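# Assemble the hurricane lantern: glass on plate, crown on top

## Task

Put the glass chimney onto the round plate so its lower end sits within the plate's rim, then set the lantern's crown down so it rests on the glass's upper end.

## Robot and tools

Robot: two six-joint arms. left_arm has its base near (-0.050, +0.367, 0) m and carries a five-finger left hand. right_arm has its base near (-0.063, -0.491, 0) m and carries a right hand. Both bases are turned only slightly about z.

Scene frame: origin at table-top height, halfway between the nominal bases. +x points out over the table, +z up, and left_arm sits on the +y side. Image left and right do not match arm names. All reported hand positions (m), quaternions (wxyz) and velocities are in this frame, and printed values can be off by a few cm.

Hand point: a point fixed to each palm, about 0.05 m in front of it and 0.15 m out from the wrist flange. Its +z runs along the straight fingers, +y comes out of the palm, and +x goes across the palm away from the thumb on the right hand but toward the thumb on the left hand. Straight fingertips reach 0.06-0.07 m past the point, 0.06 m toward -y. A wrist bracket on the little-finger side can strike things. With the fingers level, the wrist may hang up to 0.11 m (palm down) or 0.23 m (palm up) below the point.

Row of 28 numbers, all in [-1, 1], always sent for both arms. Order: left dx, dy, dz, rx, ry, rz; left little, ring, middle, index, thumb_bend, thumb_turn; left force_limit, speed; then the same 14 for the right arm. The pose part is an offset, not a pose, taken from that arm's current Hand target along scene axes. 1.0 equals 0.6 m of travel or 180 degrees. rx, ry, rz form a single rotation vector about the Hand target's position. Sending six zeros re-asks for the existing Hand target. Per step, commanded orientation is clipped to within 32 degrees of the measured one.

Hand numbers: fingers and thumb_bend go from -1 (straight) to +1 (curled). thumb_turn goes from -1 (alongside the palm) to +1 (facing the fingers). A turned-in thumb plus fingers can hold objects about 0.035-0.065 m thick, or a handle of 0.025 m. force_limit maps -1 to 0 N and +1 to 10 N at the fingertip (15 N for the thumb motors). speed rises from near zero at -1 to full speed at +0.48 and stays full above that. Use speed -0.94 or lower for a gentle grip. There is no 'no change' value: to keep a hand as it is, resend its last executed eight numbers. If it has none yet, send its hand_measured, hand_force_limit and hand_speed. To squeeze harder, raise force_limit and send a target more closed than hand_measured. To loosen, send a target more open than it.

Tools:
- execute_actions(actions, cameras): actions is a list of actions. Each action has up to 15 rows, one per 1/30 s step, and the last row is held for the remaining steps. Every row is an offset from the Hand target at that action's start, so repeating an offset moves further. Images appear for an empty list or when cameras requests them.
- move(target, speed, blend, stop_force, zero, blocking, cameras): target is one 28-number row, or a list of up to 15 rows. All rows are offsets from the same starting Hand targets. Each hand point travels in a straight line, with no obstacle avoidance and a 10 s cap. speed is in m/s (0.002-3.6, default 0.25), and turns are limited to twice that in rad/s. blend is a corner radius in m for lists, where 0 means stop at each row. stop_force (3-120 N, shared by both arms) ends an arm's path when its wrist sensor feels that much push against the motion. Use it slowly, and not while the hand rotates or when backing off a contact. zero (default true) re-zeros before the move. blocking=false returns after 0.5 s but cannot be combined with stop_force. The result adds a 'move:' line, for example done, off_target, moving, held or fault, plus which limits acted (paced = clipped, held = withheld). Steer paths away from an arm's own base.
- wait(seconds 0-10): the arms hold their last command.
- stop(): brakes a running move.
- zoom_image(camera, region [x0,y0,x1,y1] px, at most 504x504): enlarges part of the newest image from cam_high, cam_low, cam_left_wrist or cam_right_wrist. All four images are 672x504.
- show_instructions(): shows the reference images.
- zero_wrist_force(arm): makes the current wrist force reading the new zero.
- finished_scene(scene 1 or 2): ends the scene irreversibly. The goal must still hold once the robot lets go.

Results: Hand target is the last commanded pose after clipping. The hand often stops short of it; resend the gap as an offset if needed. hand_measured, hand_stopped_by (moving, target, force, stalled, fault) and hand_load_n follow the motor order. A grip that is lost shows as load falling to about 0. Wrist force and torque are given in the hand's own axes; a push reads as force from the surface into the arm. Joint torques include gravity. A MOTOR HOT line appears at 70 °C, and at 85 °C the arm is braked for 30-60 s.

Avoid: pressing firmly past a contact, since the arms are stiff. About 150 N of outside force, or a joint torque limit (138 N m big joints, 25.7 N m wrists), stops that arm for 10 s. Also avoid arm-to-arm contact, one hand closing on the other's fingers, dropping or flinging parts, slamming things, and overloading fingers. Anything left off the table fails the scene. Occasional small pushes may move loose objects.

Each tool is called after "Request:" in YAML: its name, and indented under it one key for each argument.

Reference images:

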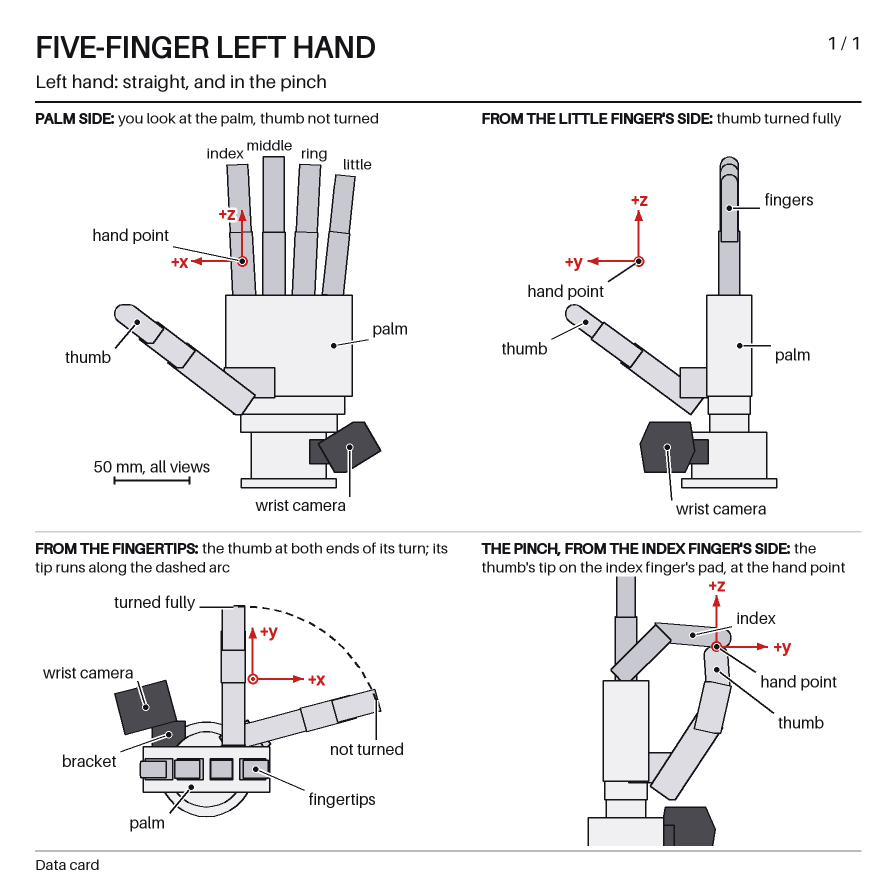

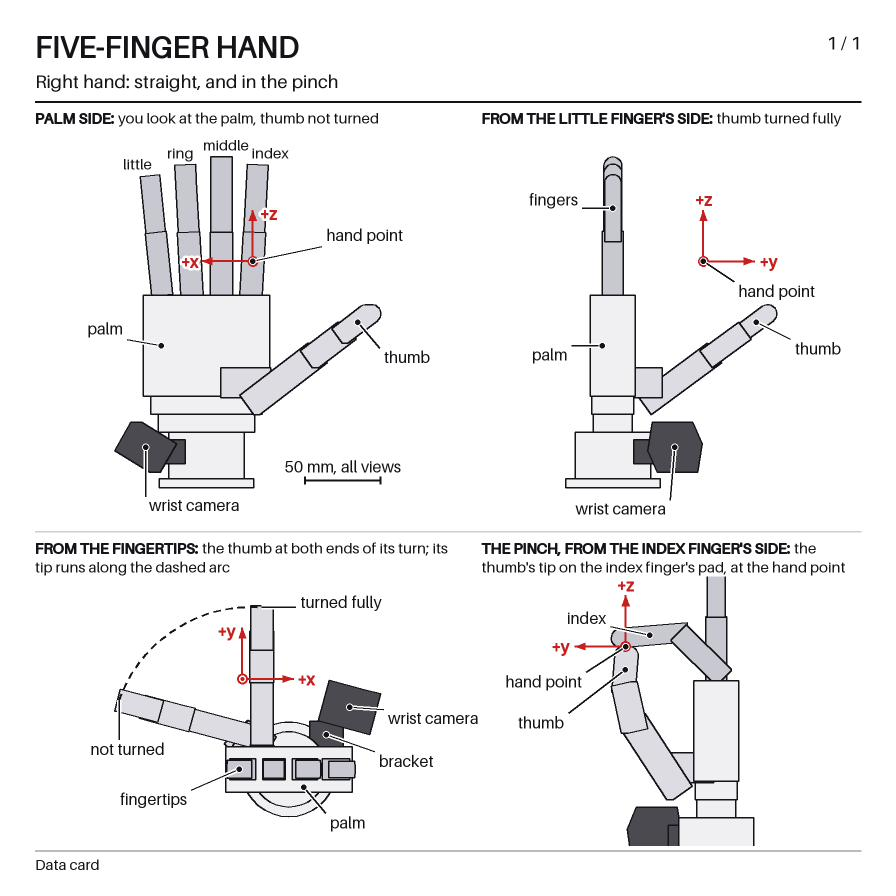

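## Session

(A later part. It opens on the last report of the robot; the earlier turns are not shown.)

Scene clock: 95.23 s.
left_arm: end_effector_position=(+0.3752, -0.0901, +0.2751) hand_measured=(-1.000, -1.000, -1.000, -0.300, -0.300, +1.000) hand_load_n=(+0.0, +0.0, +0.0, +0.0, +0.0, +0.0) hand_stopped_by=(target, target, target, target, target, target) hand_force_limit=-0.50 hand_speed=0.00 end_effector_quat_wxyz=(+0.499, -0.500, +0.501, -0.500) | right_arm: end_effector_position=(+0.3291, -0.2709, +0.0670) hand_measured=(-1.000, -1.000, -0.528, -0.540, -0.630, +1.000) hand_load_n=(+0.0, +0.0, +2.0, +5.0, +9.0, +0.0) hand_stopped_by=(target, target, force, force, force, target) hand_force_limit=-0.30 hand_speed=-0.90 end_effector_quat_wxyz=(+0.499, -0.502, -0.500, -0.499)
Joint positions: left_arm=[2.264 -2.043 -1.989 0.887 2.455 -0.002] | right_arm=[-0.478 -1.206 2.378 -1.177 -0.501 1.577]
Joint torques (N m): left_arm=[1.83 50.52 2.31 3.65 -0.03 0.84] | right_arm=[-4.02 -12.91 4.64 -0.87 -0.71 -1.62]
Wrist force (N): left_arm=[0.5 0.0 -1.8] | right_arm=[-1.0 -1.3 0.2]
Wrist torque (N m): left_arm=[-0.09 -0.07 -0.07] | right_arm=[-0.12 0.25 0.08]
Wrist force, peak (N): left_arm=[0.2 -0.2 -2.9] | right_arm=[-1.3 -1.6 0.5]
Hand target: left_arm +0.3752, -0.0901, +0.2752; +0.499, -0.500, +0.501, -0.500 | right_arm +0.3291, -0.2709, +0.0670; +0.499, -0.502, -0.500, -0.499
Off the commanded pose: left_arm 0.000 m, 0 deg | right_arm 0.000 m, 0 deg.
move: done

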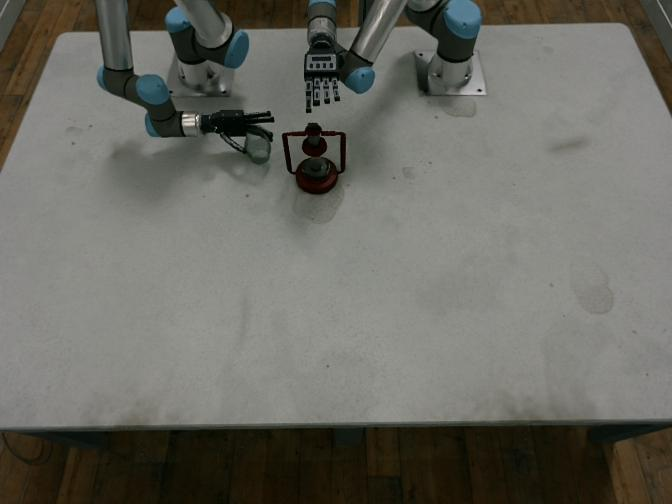

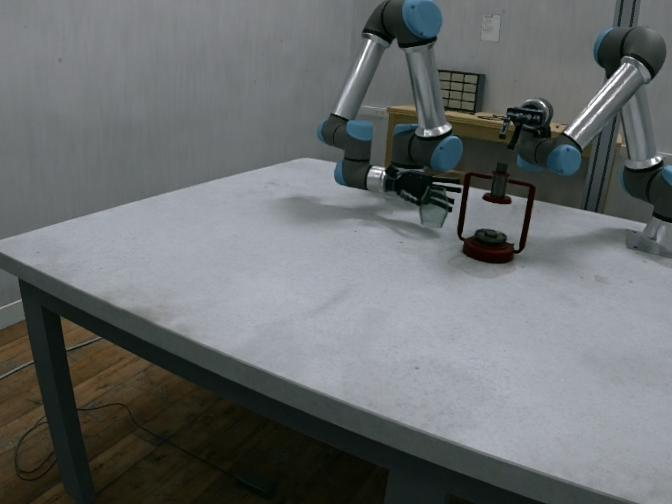

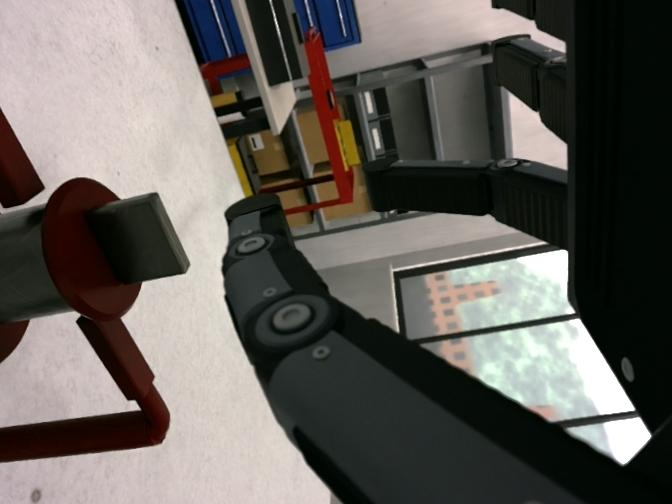

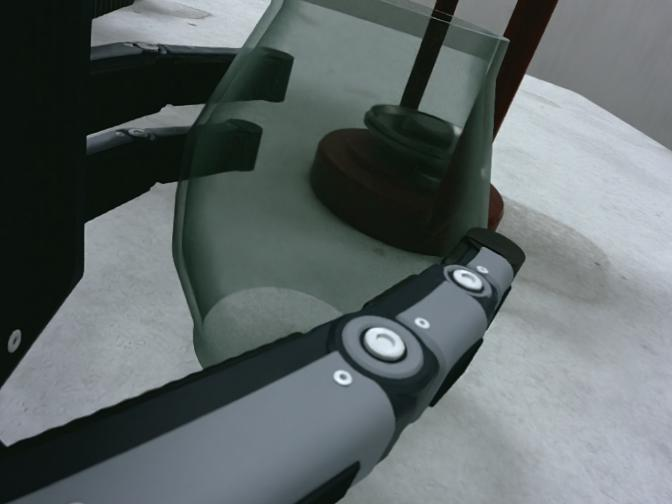

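Request:
move:
  target: [0.004, 0.0025, -0.033,0,0,0, -1, -1, -1, -0.3, -0.3, 1, -0.5, 0.0, 0, 0, 0.0, 0, 0, 0, -1, -1, -0.2, -0.2, -0.3, 1, -0.3, -0.9]
  speed: 0.06
  cameras: ["cam_high", "cam_low", "cam_left_wrist", "cam_right_wrist"]

Request:
zoom_image:
  camera: "cam_high"
  region: [265, 80, 365, 200]

Request:
zoom_image:
  camera: "cam_low"
  region: [450, 80, 570, 210]

Scene clock: 97.63 s.
left_arm: end_effector_position=(+0.3776, -0.0885, +0.2552) hand_measured=(-1.000, -1.000, -1.000, -0.300, -0.300, +1.000) hand_load_n=(+0.0, +0.0, +0.0, +0.5, +0.0, +0.0) hand_stopped_by=(target, target, target, target, target, target) hand_force_limit=-0.50 hand_speed=0.00 end_effector_quat_wxyz=(+0.499, -0.500, +0.501, -0.500) end_effector_velocity=(+0.000, +0.000, +0.001) end_effector_angular_velocity=(+0.003, +0.002, -0.001) | right_arm: end_effector_position=(+0.3291, -0.2709, +0.0670) hand_measured=(-1.000, -1.000, -0.528, -0.540, -0.630, +1.000) hand_load_n=(+0.0, +0.0, +2.0, +5.0, +9.5, +0.0) hand_stopped_by=(target, target, force, force, force, target) hand_force_limit=-0.30 hand_speed=-0.90 end_effector_quat_wxyz=(+0.499, -0.502, -0.500, -0.499)
Joint positions: left_arm=[2.271 -2.083 -1.999 0.937 2.448 -0.002] | right_arm=[-0.478 -1.206 2.378 -1.177 -0.501 1.577]
Joint velocities: left_arm=[0 0.003 0.001 -0.006 -0.001 0.001] | right_arm=[within noise]
Joint torques (N m): left_arm=[-4.02 51.19 19.49 -1.64 -0.03 1.56] | right_arm=[-4.23 -12.81 5.4 -0.86 -0.99 -1.62]
Wrist force (N): left_arm=[0.5 -0.2 -1.4] | right_arm=[-1.0 -1.3 0.3]
Wrist torque (N m): left_arm=[-0.13 -0.08 -0.06] | right_arm=[-0.13 0.23 0.08]
Wrist force, peak (N): left_arm=[0.5 0.2 -1.9] | right_arm=[-1.2 -1.9 0.1]
Hand target: left_arm +0.3776, -0.0886, +0.2554; +0.499, -0.500, +0.501, -0.500 | right_arm +0.3291, -0.2709, +0.0670; +0.499, -0.502, -0.500, -0.499
Off the commanded pose: left_arm 0.000 m, 0 deg | right_arm 0.000 m, 0 deg.
move: done

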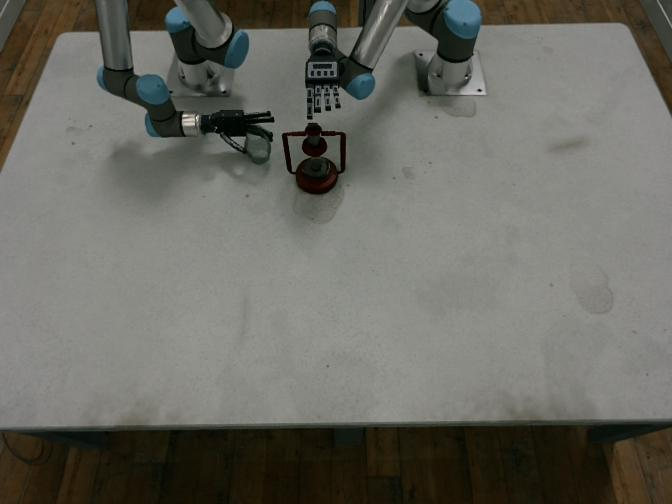

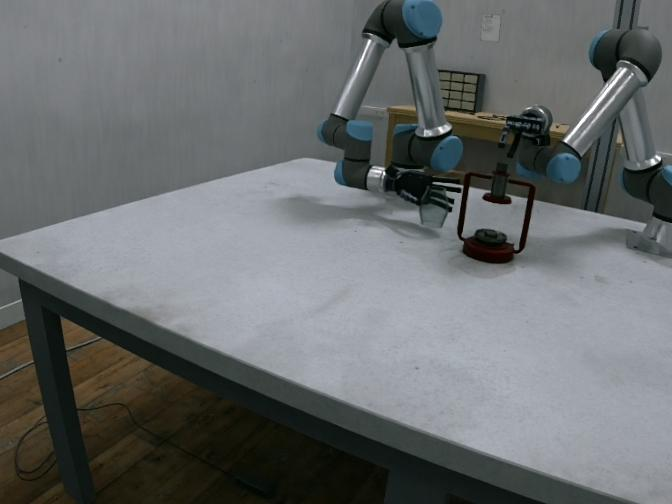

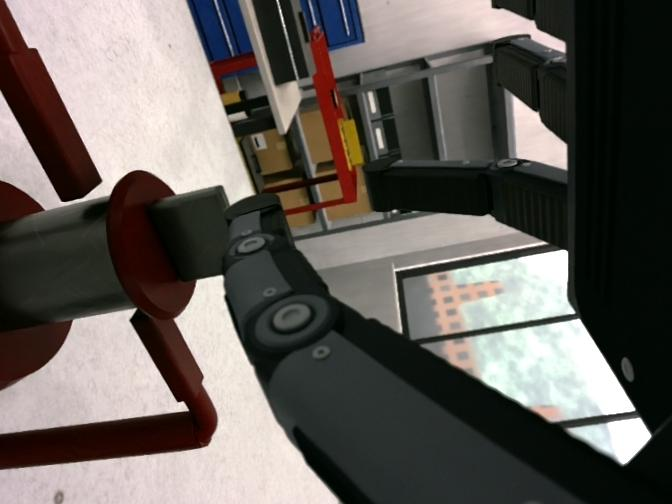

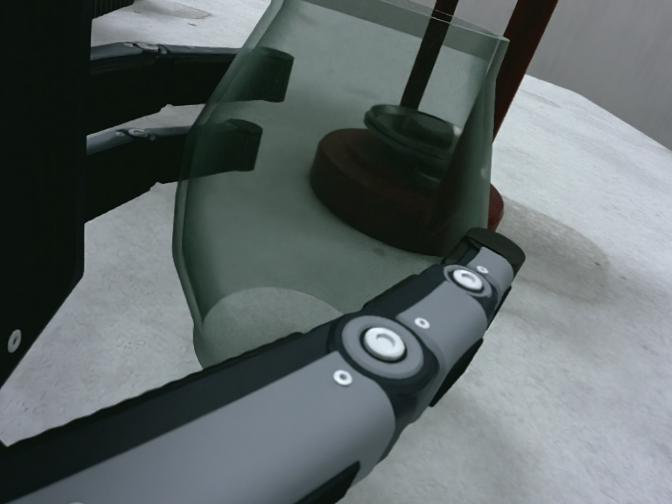

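Scaled by 4.200.

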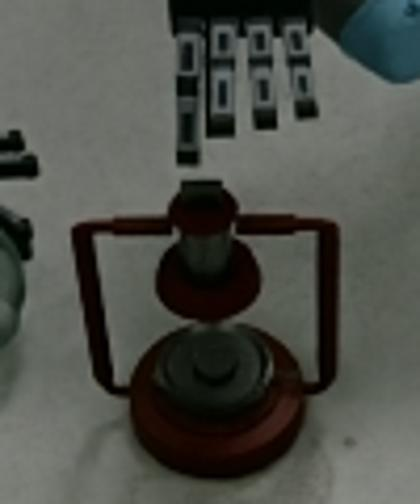

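Scaled by 3.877.

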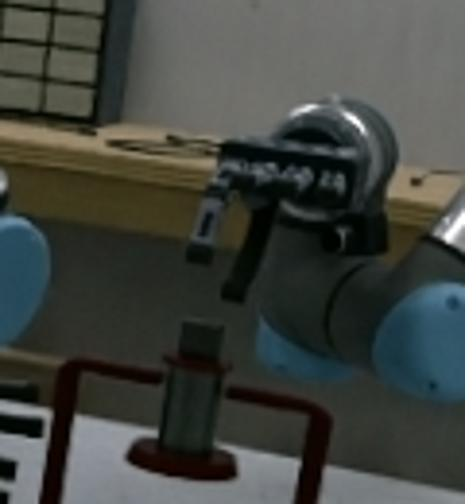

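Request:
move:
  target: [0.0, 0.0, -0.018,0,0,0, -1, -1, -1, -0.3, -0.3, 1, -0.5, 0.0, 0, 0, 0.0, 0, 0, 0, -1, -1, -0.2, -0.2, -0.3, 1, -0.3, -0.9]
  speed: 0.04
  stop_force: 4
  cameras: ["cam_high", "cam_low", "cam_left_wrist"]

Request:
zoom_image:
  camera: "cam_low"
  region: [450, 80, 570, 210]

Scene clock: 100.50 s.
left_arm: end_effector_position=(+0.3776, -0.0886, +0.2446) hand_measured=(-1.000, -1.000, -1.000, -0.300, -0.300, +1.000) hand_load_n=(+0.0, +0.0, +0.0, +0.0, +0.0, +0.0) hand_stopped_by=(target, target, target, target, target, target) hand_force_limit=-0.50 hand_speed=0.00 end_effector_quat_wxyz=(+0.499, -0.500, +0.501, -0.500) | right_arm: end_effector_position=(+0.3291, -0.2709, +0.0670) hand_measured=(-1.000, -1.000, -0.528, -0.540, -0.630, +1.000) hand_load_n=(+0.0, +0.0, +2.0, +4.5, +9.0, +0.0) hand_stopped_by=(target, target, force, force, force, target) hand_force_limit=-0.30 hand_speed=-0.90 end_effector_quat_wxyz=(+0.499, -0.502, -0.500, -0.499)
Joint positions: left_arm=[2.27 -2.105 -2.002 0.963 2.448 -0.002] | right_arm=[-0.478 -1.206 2.378 -1.177 -0.501 1.577]
Joint torques (N m): left_arm=[-6.68 51.3 21.23 -1.75 1.3 -0.91] | right_arm=[-3.5 -13.43 5.17 -0.86 -1.29 -1.5]
Wrist force (N): left_arm=[0.7 -0.4 -1.7] | right_arm=[-1.0 -1.5 0.3]
Wrist torque (N m): left_arm=[-0.15 -0.13 -0.05] | right_arm=[-0.15 0.24 0.08]
Wrist force, peak (N): left_arm=[0.8 0.0 -1.8] | right_arm=[-1.2 -1.8 0.1]
Hand target: left_arm +0.3776, -0.0886, +0.2446; +0.499, -0.500, +0.501, -0.500 | right_arm +0.3291, -0.2709, +0.0670; +0.499, -0.502, -0.500, -0.499
Off the commanded pose: left_arm 0.000 m, 0 deg | right_arm 0.000 m, 0 deg.
move: done
Images, in order (width x height): cam_high 672x504, cam_low 672x504, cam_left_wrist 672x504.

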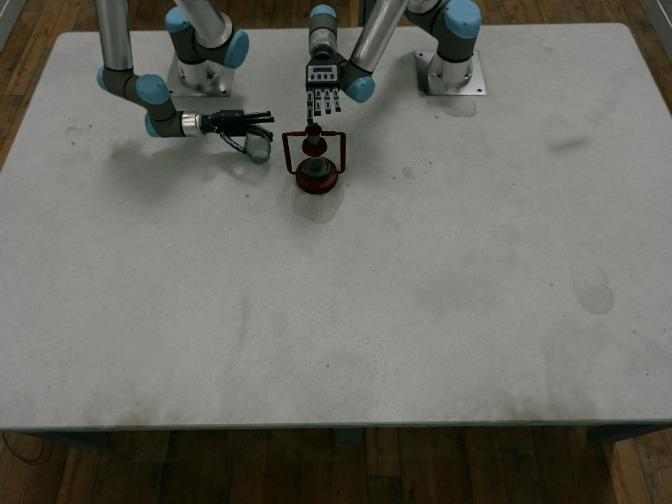

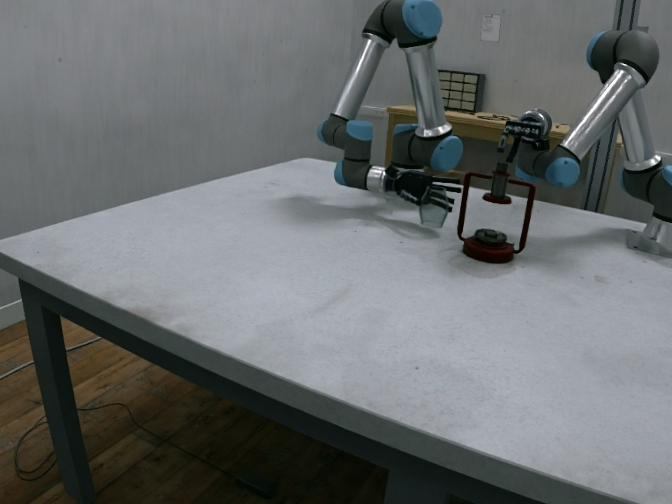

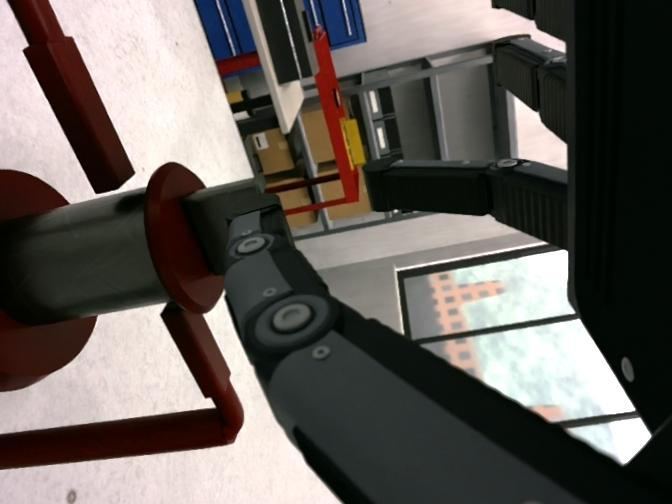

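Scaled by 3.877.

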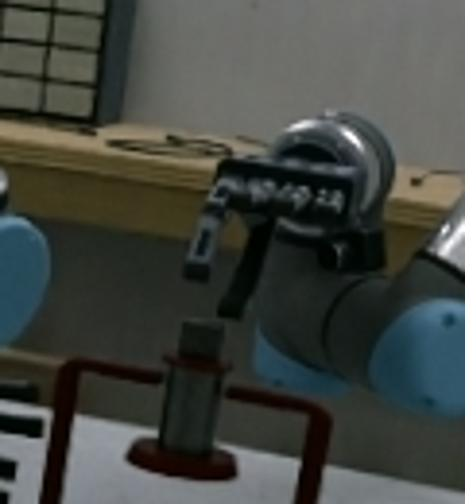

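Request:
zoom_image:
  camera: "cam_high"
  region: [285, 90, 345, 160]

Request:
zoom_image:
  camera: "cam_left_wrist"
  region: [150, 120, 420, 320]

Scaled by 7.200.

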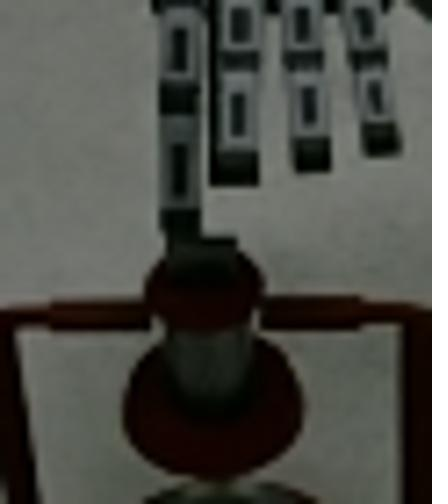

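Scaled by 1.867.

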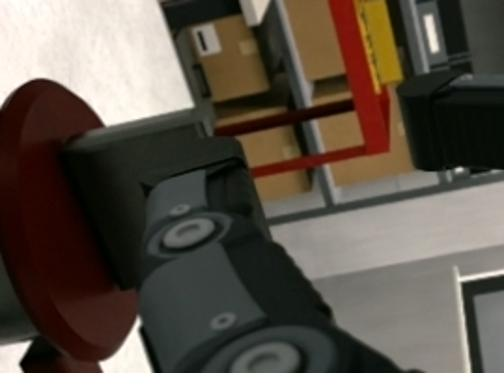

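Request:
move:
  target:
    - [0.0105, 0.0, 0.0,0,0,0, -1, -1, -1, -0.3, -0.3, 1, -0.5, 0.0, 0, 0, 0.0, 0, 0, 0, -1, -1, -0.2, -0.2, -0.3, 1, -0.3, -0.9]
    - [0.0105, 0.0, -0.016,0,0,0, -1, -1, -1, -0.3, -0.3, 1, -0.5, 0.0, 0, 0, 0.0, 0, 0, 0, -1, -1, -0.2, -0.2, -0.3, 1, -0.3, -0.9]
  speed: 0.03
  stop_force: 4
  cameras: ["cam_high", "cam_low", "cam_left_wrist"]

Request:
zoom_image:
  camera: "cam_high"
  region: [285, 90, 345, 160]

Request:
zoom_image:
  camera: "cam_low"
  region: [470, 110, 550, 190]

Scene clock: 107.77 s.
left_arm: end_effector_position=(+0.3839, -0.0886, +0.2350) hand_measured=(-1.000, -1.000, -1.000, -0.300, -0.300, +1.000) hand_load_n=(+0.0, -0.5, -0.5, +0.0, +0.0, +0.0) hand_stopped_by=(target, target, target, target, target, target) hand_force_limit=-0.50 hand_speed=0.00 end_effector_quat_wxyz=(+0.499, -0.500, +0.501, -0.500) | right_arm: end_effector_position=(+0.3291, -0.2709, +0.0670) hand_measured=(-1.000, -1.000, -0.528, -0.540, -0.630, +1.000) hand_load_n=(+0.0, +0.0, +2.0, +5.0, +9.0, +0.0) hand_stopped_by=(target, target, force, force, force, target) hand_force_limit=-0.30 hand_speed=-0.90 end_effector_quat_wxyz=(+0.499, -0.502, -0.500, -0.499)
Joint positions: left_arm=[2.281 -2.13 -1.997 0.982 2.437 -0.002] | right_arm=[-0.478 -1.206 2.378 -1.177 -0.501 1.577]
Joint torques (N m): left_arm=[-9.29 52.4 13.01 -1.78 1.54 1.68] | right_arm=[-4.39 -13.3 4.79 -0.83 -1.6 -1.23]
Wrist force (N): left_arm=[0.6 -0.2 -1.8] | right_arm=[-1.1 -1.3 0.3]
Wrist torque (N m): left_arm=[-0.11 -0.11 -0.06] | right_arm=[-0.12 0.25 0.07]
Wrist force, peak (N): left_arm=[0.6 -0.2 -1.9] | right_arm=[-1.3 -1.7 0.2]
Hand target: left_arm +0.3839, -0.0886, +0.2350; +0.499, -0.500, +0.501, -0.500 | right_arm +0.3291, -0.2709, +0.0670; +0.499, -0.502, -0.500, -0.499
Off the commanded pose: left_arm 0.000 m, 0 deg | right_arm 0.000 m, 0 deg.
move: done
Images, in order (width x height): cam_high 672x504, cam_low 672x504, cam_left_wrist 672x504.

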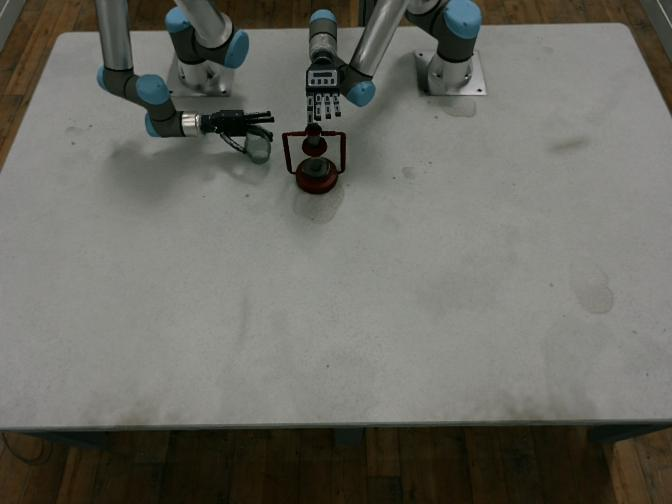

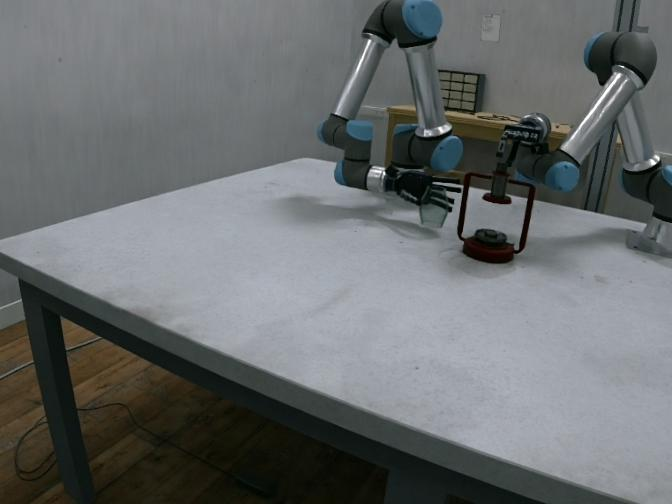

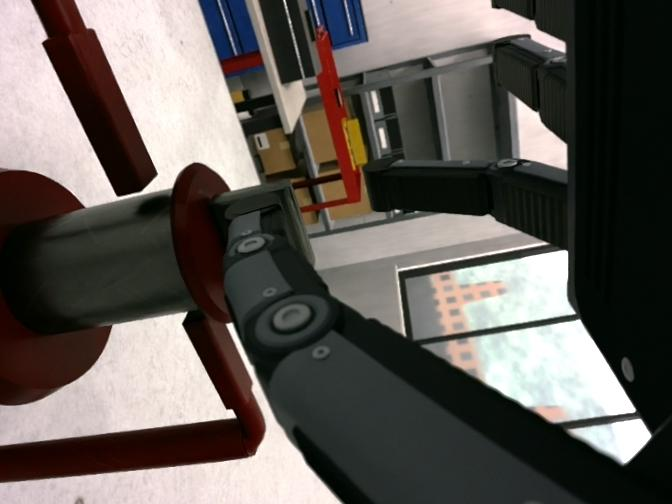

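Scaled by 7.200.

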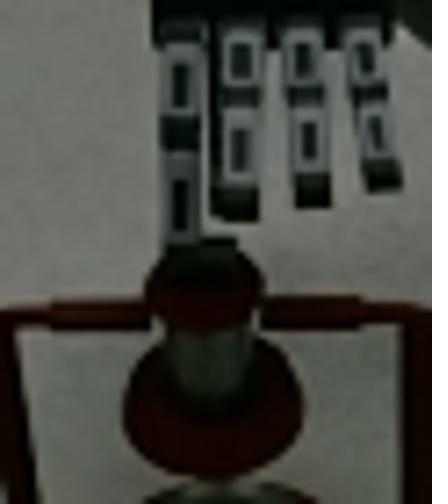

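Scaled by 6.300.

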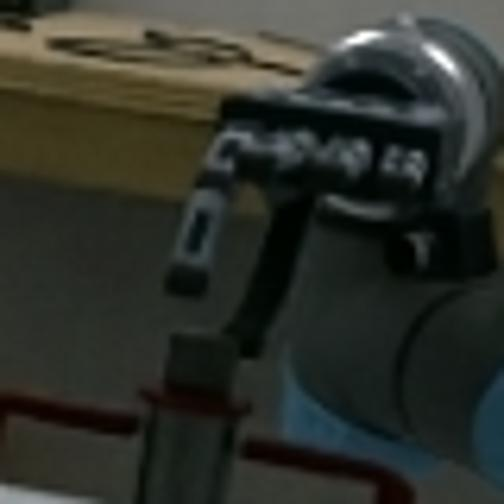

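Request:
move:
  target: [0.0, 0.0, 0.0,0,0,0, -1, -1, -1, -0.15, -0.1, 1, -0.8, -0.5, 0, 0, 0.0, 0, 0, 0, -1, -1, -0.2, -0.2, -0.3, 1, -0.3, -0.9]
  speed: 0.03

Request:
move:
  target: [0.0, 0.0, -0.018,0,0,0, -1, -1, -1, -0.15, -0.1, 1, -0.8, -0.5, 0, 0, 0.0, 0, 0, 0, -1, -1, -0.2, -0.2, -0.3, 1, -0.3, -0.9]
  speed: 0.02
  stop_force: 3
  cameras: ["cam_high", "cam_low", "cam_left_wrist"]

Request:
zoom_image:
  camera: "cam_high"
  region: [285, 90, 345, 160]

Request:
zoom_image:
  camera: "cam_low"
  region: [470, 110, 550, 190]

Scene clock: 110.20 s.
left_arm: end_effector_position=(+0.3839, -0.0886, +0.2350) hand_measured=(-1.000, -1.000, -1.000, -0.150, -0.100, +1.000) hand_load_n=(+0.0, +0.0, +0.0, +0.0, +0.0, +0.0) hand_stopped_by=(target, target, target, target, target, target) hand_force_limit=-0.80 hand_speed=-0.50 end_effector_quat_wxyz=(+0.499, -0.500, +0.501, -0.500) | right_arm: end_effector_position=(+0.3291, -0.2709, +0.0670) hand_measured=(-1.000, -1.000, -0.528, -0.540, -0.630, +1.000) hand_load_n=(-0.5, +0.0, +2.0, +5.0, +9.0, +0.0) hand_stopped_by=(target, target, force, force, force, target) hand_force_limit=-0.30 hand_speed=-0.90 end_effector_quat_wxyz=(+0.499, -0.502, -0.500, -0.499)
Joint positions: left_arm=[2.281 -2.13 -1.997 0.982 2.437 -0.002] | right_arm=[-0.478 -1.206 2.378 -1.177 -0.501 1.577]
Joint torques (N m): left_arm=[-9.32 51.94 20.4 -1.56 1.14 1.69] | right_arm=[-3.73 -13.82 4.88 -0.82 -1.61 -1.22]
Wrist force (N): left_arm=[0.7 -0.3 -1.6] | right_arm=[-1.0 -1.4 0.1]
Wrist torque (N m): left_arm=[-0.14 -0.10 -0.06] | right_arm=[-0.12 0.24 0.08]
Wrist force, peak (N): left_arm=[0.6 -0.2 -1.9] | right_arm=[-1.3 -1.7 0.2]
Hand target: left_arm +0.3839, -0.0886, +0.2350; +0.499, -0.500, +0.501, -0.500 | right_arm +0.3291, -0.2709, +0.0670; +0.499, -0.502, -0.500, -0.499
Off the commanded pose: left_arm 0.000 m, 0 deg | right_arm 0.000 m, 0 deg.
move: done

Scene clock: 111.80 s.
left_arm: end_effector_position=(+0.3839, -0.0886, +0.2242) hand_measured=(-1.000, -1.000, -1.000, -0.150, -0.100, +1.000) hand_load_n=(+0.0, +0.0, +0.0, +0.0, +0.0, +0.0) hand_stopped_by=(target, target, target, target, target, target) hand_force_limit=-0.80 hand_speed=-0.50 end_effector_quat_wxyz=(+0.499, -0.500, +0.501, -0.500) | right_arm: end_effector_position=(+0.3291, -0.2709, +0.0670) hand_measured=(-1.000, -1.000, -0.528, -0.540, -0.630, +1.000) hand_load_n=(+0.0, +0.0, +2.0, +5.0, +9.5, +0.5) hand_stopped_by=(target, target, force, force, force, target) hand_force_limit=-0.30 hand_speed=-0.90 end_effector_quat_wxyz=(+0.499, -0.502, -0.500, -0.499)
Joint positions: left_arm=[2.281 -2.153 -1.999 1.007 2.437 -0.002] | right_arm=[-0.478 -1.206 2.378 -1.177 -0.501 1.577]
Joint torques (N m): left_arm=[-8.05 52.85 13.43 -1.73 0.96 -0.4] | right_arm=[-3.68 -13.63 5 -0.88 -1.69 -1.12]
Wrist force (N): left_arm=[0.9 0.0 -1.5] | right_arm=[-0.9 -1.4 0.2]
Wrist torque (N m): left_arm=[-0.11 -0.12 -0.05] | right_arm=[-0.14 0.23 0.08]
Wrist force, peak (N): left_arm=[0.7 0.0 -2.0] | right_arm=[-1.2 -1.8 0.3]
Hand target: left_arm +0.3839, -0.0886, +0.2242; +0.499, -0.500, +0.501, -0.500 | right_arm +0.3291, -0.2709, +0.0670; +0.499, -0.502, -0.500, -0.499
Off the commanded pose: left_arm 0.000 m, 0 deg | right_arm 0.000 m, 0 deg.
move: done
Images, in order (width x height): cam_high 672x504, cam_low 672x504, cam_left_wrist 672x504.

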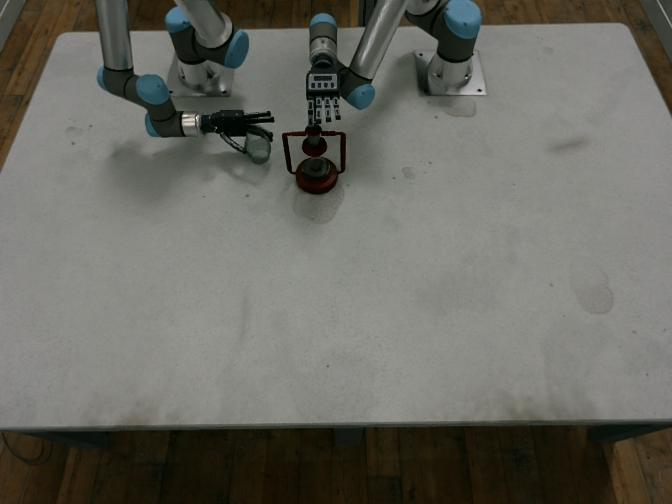

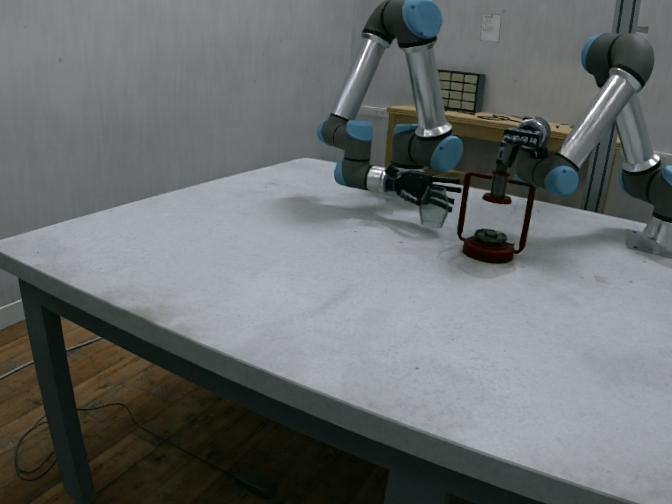

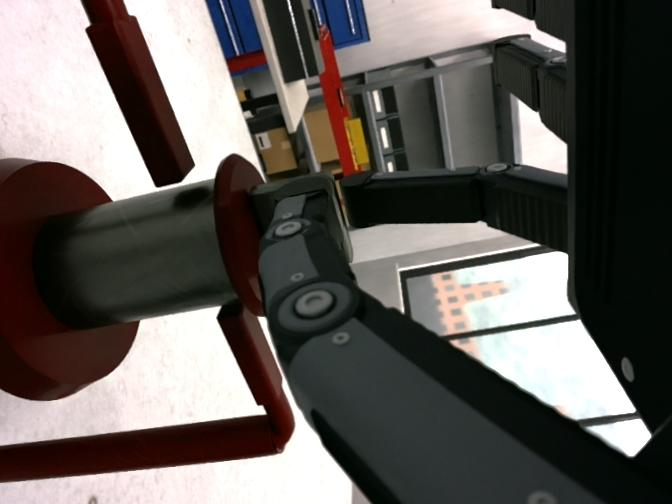

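Scaled by 7.200.

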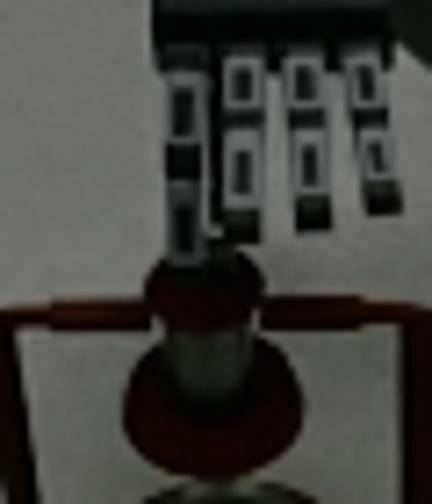

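Scaled by 6.300.

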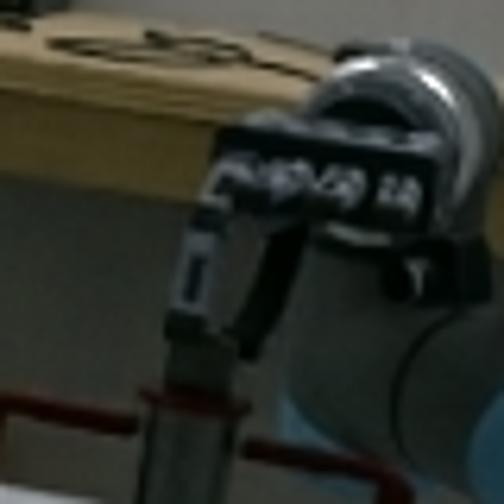

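Request:
move:
  target: [0.0, 0.0, -0.013,0,0,0, -1, -1, -1, -0.15, -0.1, 1, -0.8, -0.5, 0, 0, 0.0, 0, 0, 0, -1, -1, -0.2, -0.2, -0.3, 1, -0.3, -0.9]
  speed: 0.02
  stop_force: 3
  cameras: ["cam_high", "cam_low", "cam_left_wrist"]

Request:
zoom_image:
  camera: "cam_low"
  region: [470, 110, 550, 190]

Request:
zoom_image:
  camera: "cam_left_wrist"
  region: [200, 120, 400, 320]

Scene clock: 113.97 s.
left_arm: end_effector_position=(+0.3839, -0.0886, +0.2164) hand_measured=(-1.000, -1.000, -1.000, -0.150, -0.100, +1.000) hand_load_n=(+0.0, +0.0, +0.0, +0.0, +0.0, +0.5) hand_stopped_by=(target, target, target, target, target, target) hand_force_limit=-0.80 hand_speed=-0.50 end_effector_quat_wxyz=(+0.499, -0.500, +0.501, -0.500) | right_arm: end_effector_position=(+0.3291, -0.2709, +0.0670) hand_measured=(-1.000, -1.000, -0.528, -0.540, -0.630, +1.000) hand_load_n=(+0.0, +0.0, +2.0, +4.5, +9.0, +0.0) hand_stopped_by=(target, target, force, force, force, target) hand_force_limit=-0.30 hand_speed=-0.90 end_effector_quat_wxyz=(+0.499, -0.502, -0.500, -0.499)
Joint positions: left_arm=[2.281 -2.17 -2 1.026 2.437 -0.002] | right_arm=[-0.478 -1.206 2.378 -1.177 -0.501 1.577]
Joint torques (N m): left_arm=[-6.73 52.93 6.73 -1.79 0.58 0.58] | right_arm=[-3.77 -13.6 4.78 -0.8 -1.78 -1.13]
Wrist force (N): left_arm=[0.6 0.0 -1.9] | right_arm=[-1.0 -1.6 -0.1]
Wrist torque (N m): left_arm=[-0.07 -0.08 -0.07] | right_arm=[-0.14 0.25 0.07]
Wrist force, peak (N): left_arm=[1.0 -0.1 -1.9] | right_arm=[-1.5 -1.4 0.5]
Hand target: left_arm +0.3839, -0.0886, +0.2164; +0.499, -0.500, +0.501, -0.500 | right_arm +0.3291, -0.2709, +0.0670; +0.499, -0.502, -0.500, -0.499
Off the commanded pose: left_arm 0.000 m, 0 deg | right_arm 0.000 m, 0 deg.
move: done
Images, in order (width x height): cam_high 672x504, cam_low 672x504, cam_left_wrist 672x504.

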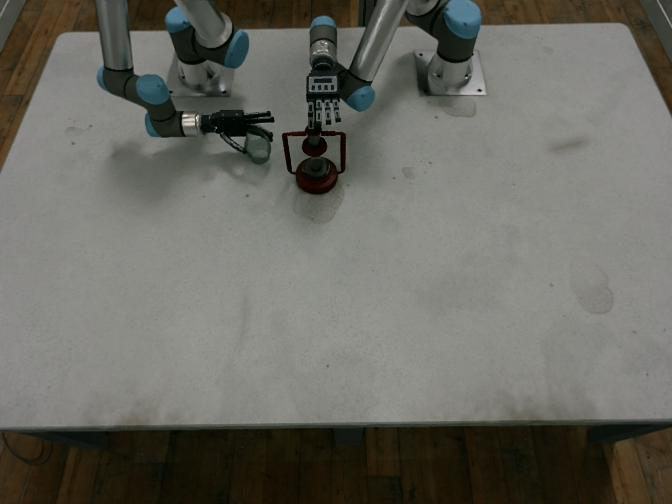

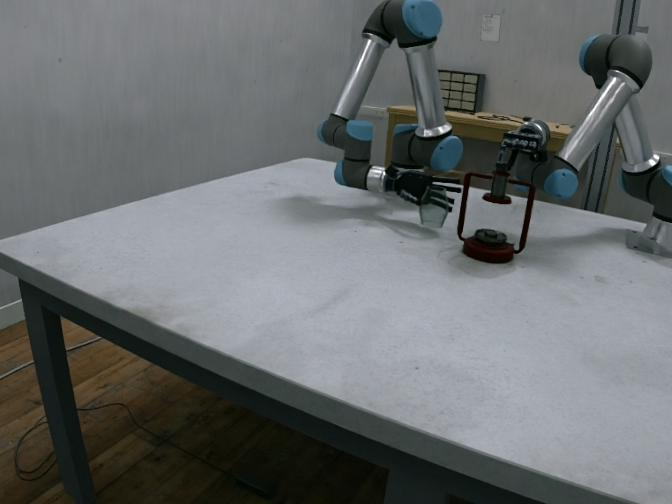

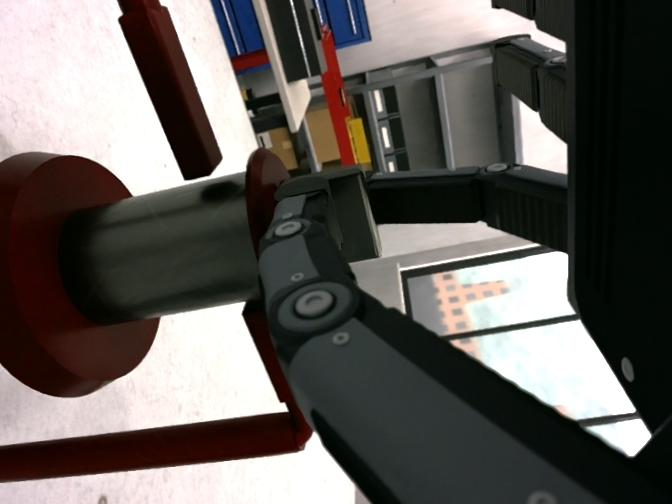

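Scaled by 6.300.

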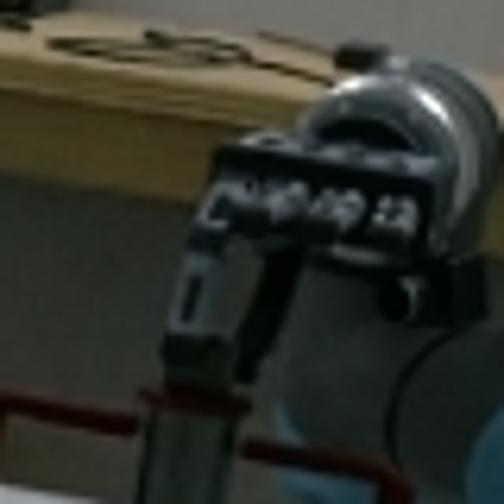

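Scaled by 2.520.

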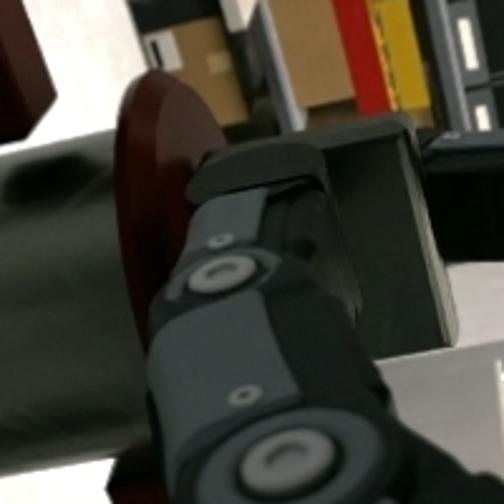

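Request:
move:
  target: [0.0, 0.0, 0.0,0,0,0, -1, -1, -1, 0.7, 0.3, 1, -0.8, -0.92, 0, 0, 0.0, 0, 0, 0, -1, -1, -0.2, -0.2, -0.3, 1, -0.3, -0.9]
  speed: 0.02
  cameras: ["cam_low", "cam_left_wrist"]

Request:
zoom_image:
  camera: "cam_left_wrist"
  region: [200, 120, 400, 320]

Scene clock: 118.20 s.
left_arm: end_effector_position=(+0.3839, -0.0886, +0.2164) hand_measured=(-1.000, -1.000, -1.000, -0.024, +0.300, +1.000) hand_load_n=(+0.0, +0.0, +0.0, +3.0, +0.0, +0.0) hand_stopped_by=(target, target, target, force, target, target) hand_force_limit=-0.80 hand_speed=-0.92 end_effector_quat_wxyz=(+0.499, -0.500, +0.501, -0.500) | right_arm: end_effector_position=(+0.3291, -0.2709, +0.0670) hand_measured=(-1.000, -1.000, -0.528, -0.540, -0.630, +1.000) hand_load_n=(+0.0, +0.0, +2.0, +5.0, +9.0, +0.0) hand_stopped_by=(target, target, force, force, force, target) hand_force_limit=-0.30 hand_speed=-0.90 end_effector_quat_wxyz=(+0.499, -0.502, -0.500, -0.499)
Joint positions: left_arm=[2.281 -2.17 -2 1.026 2.437 -0.002] | right_arm=[-0.478 -1.206 2.378 -1.177 -0.501 1.577]
Joint torques (N m): left_arm=[-3.44 46.98 18.49 -1.7 -0.03 1.48] | right_arm=[-3.69 -13.99 4.94 -0.85 -1.72 -0.94]
Wrist force (N): left_arm=[0.8 -1.1 1.5] | right_arm=[-0.9 -1.5 0.1]
Wrist torque (N m): left_arm=[-0.17 -0.06 -0.06] | right_arm=[-0.14 0.22 0.09]
Wrist force, peak (N): left_arm=[0.8 0.2 -1.9] | right_arm=[-1.2 -1.8 0.2]
Hand target: left_arm +0.3839, -0.0886, +0.2164; +0.499, -0.500, +0.501, -0.500 | right_arm +0.3291, -0.2709, +0.0670; +0.499, -0.502, -0.500, -0.499
Off the commanded pose: left_arm 0.000 m, 0 deg | right_arm 0.000 m, 0 deg.
move: done
Images, in order (width x height): cam_low 672x504, cam_left_wrist 672x504.

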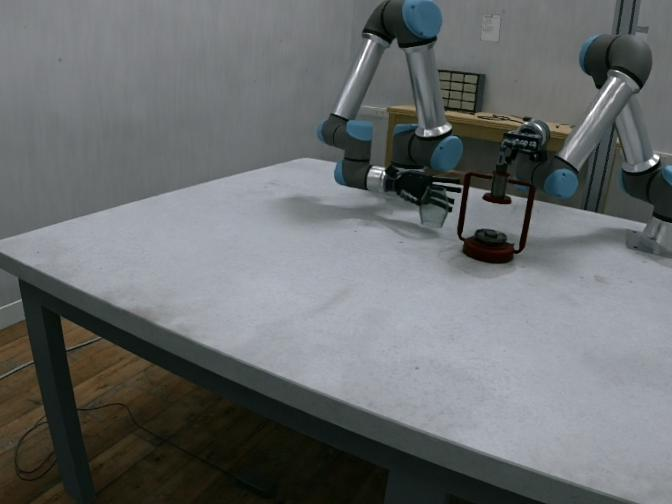

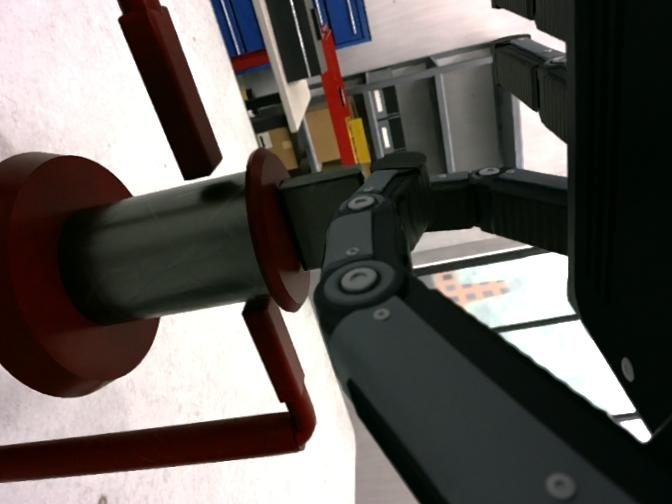

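Scaled by 2.520.

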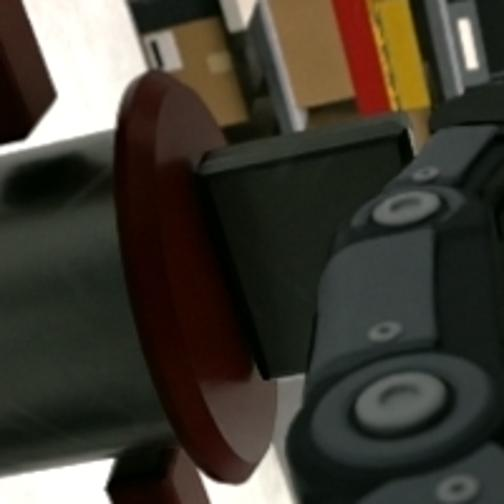

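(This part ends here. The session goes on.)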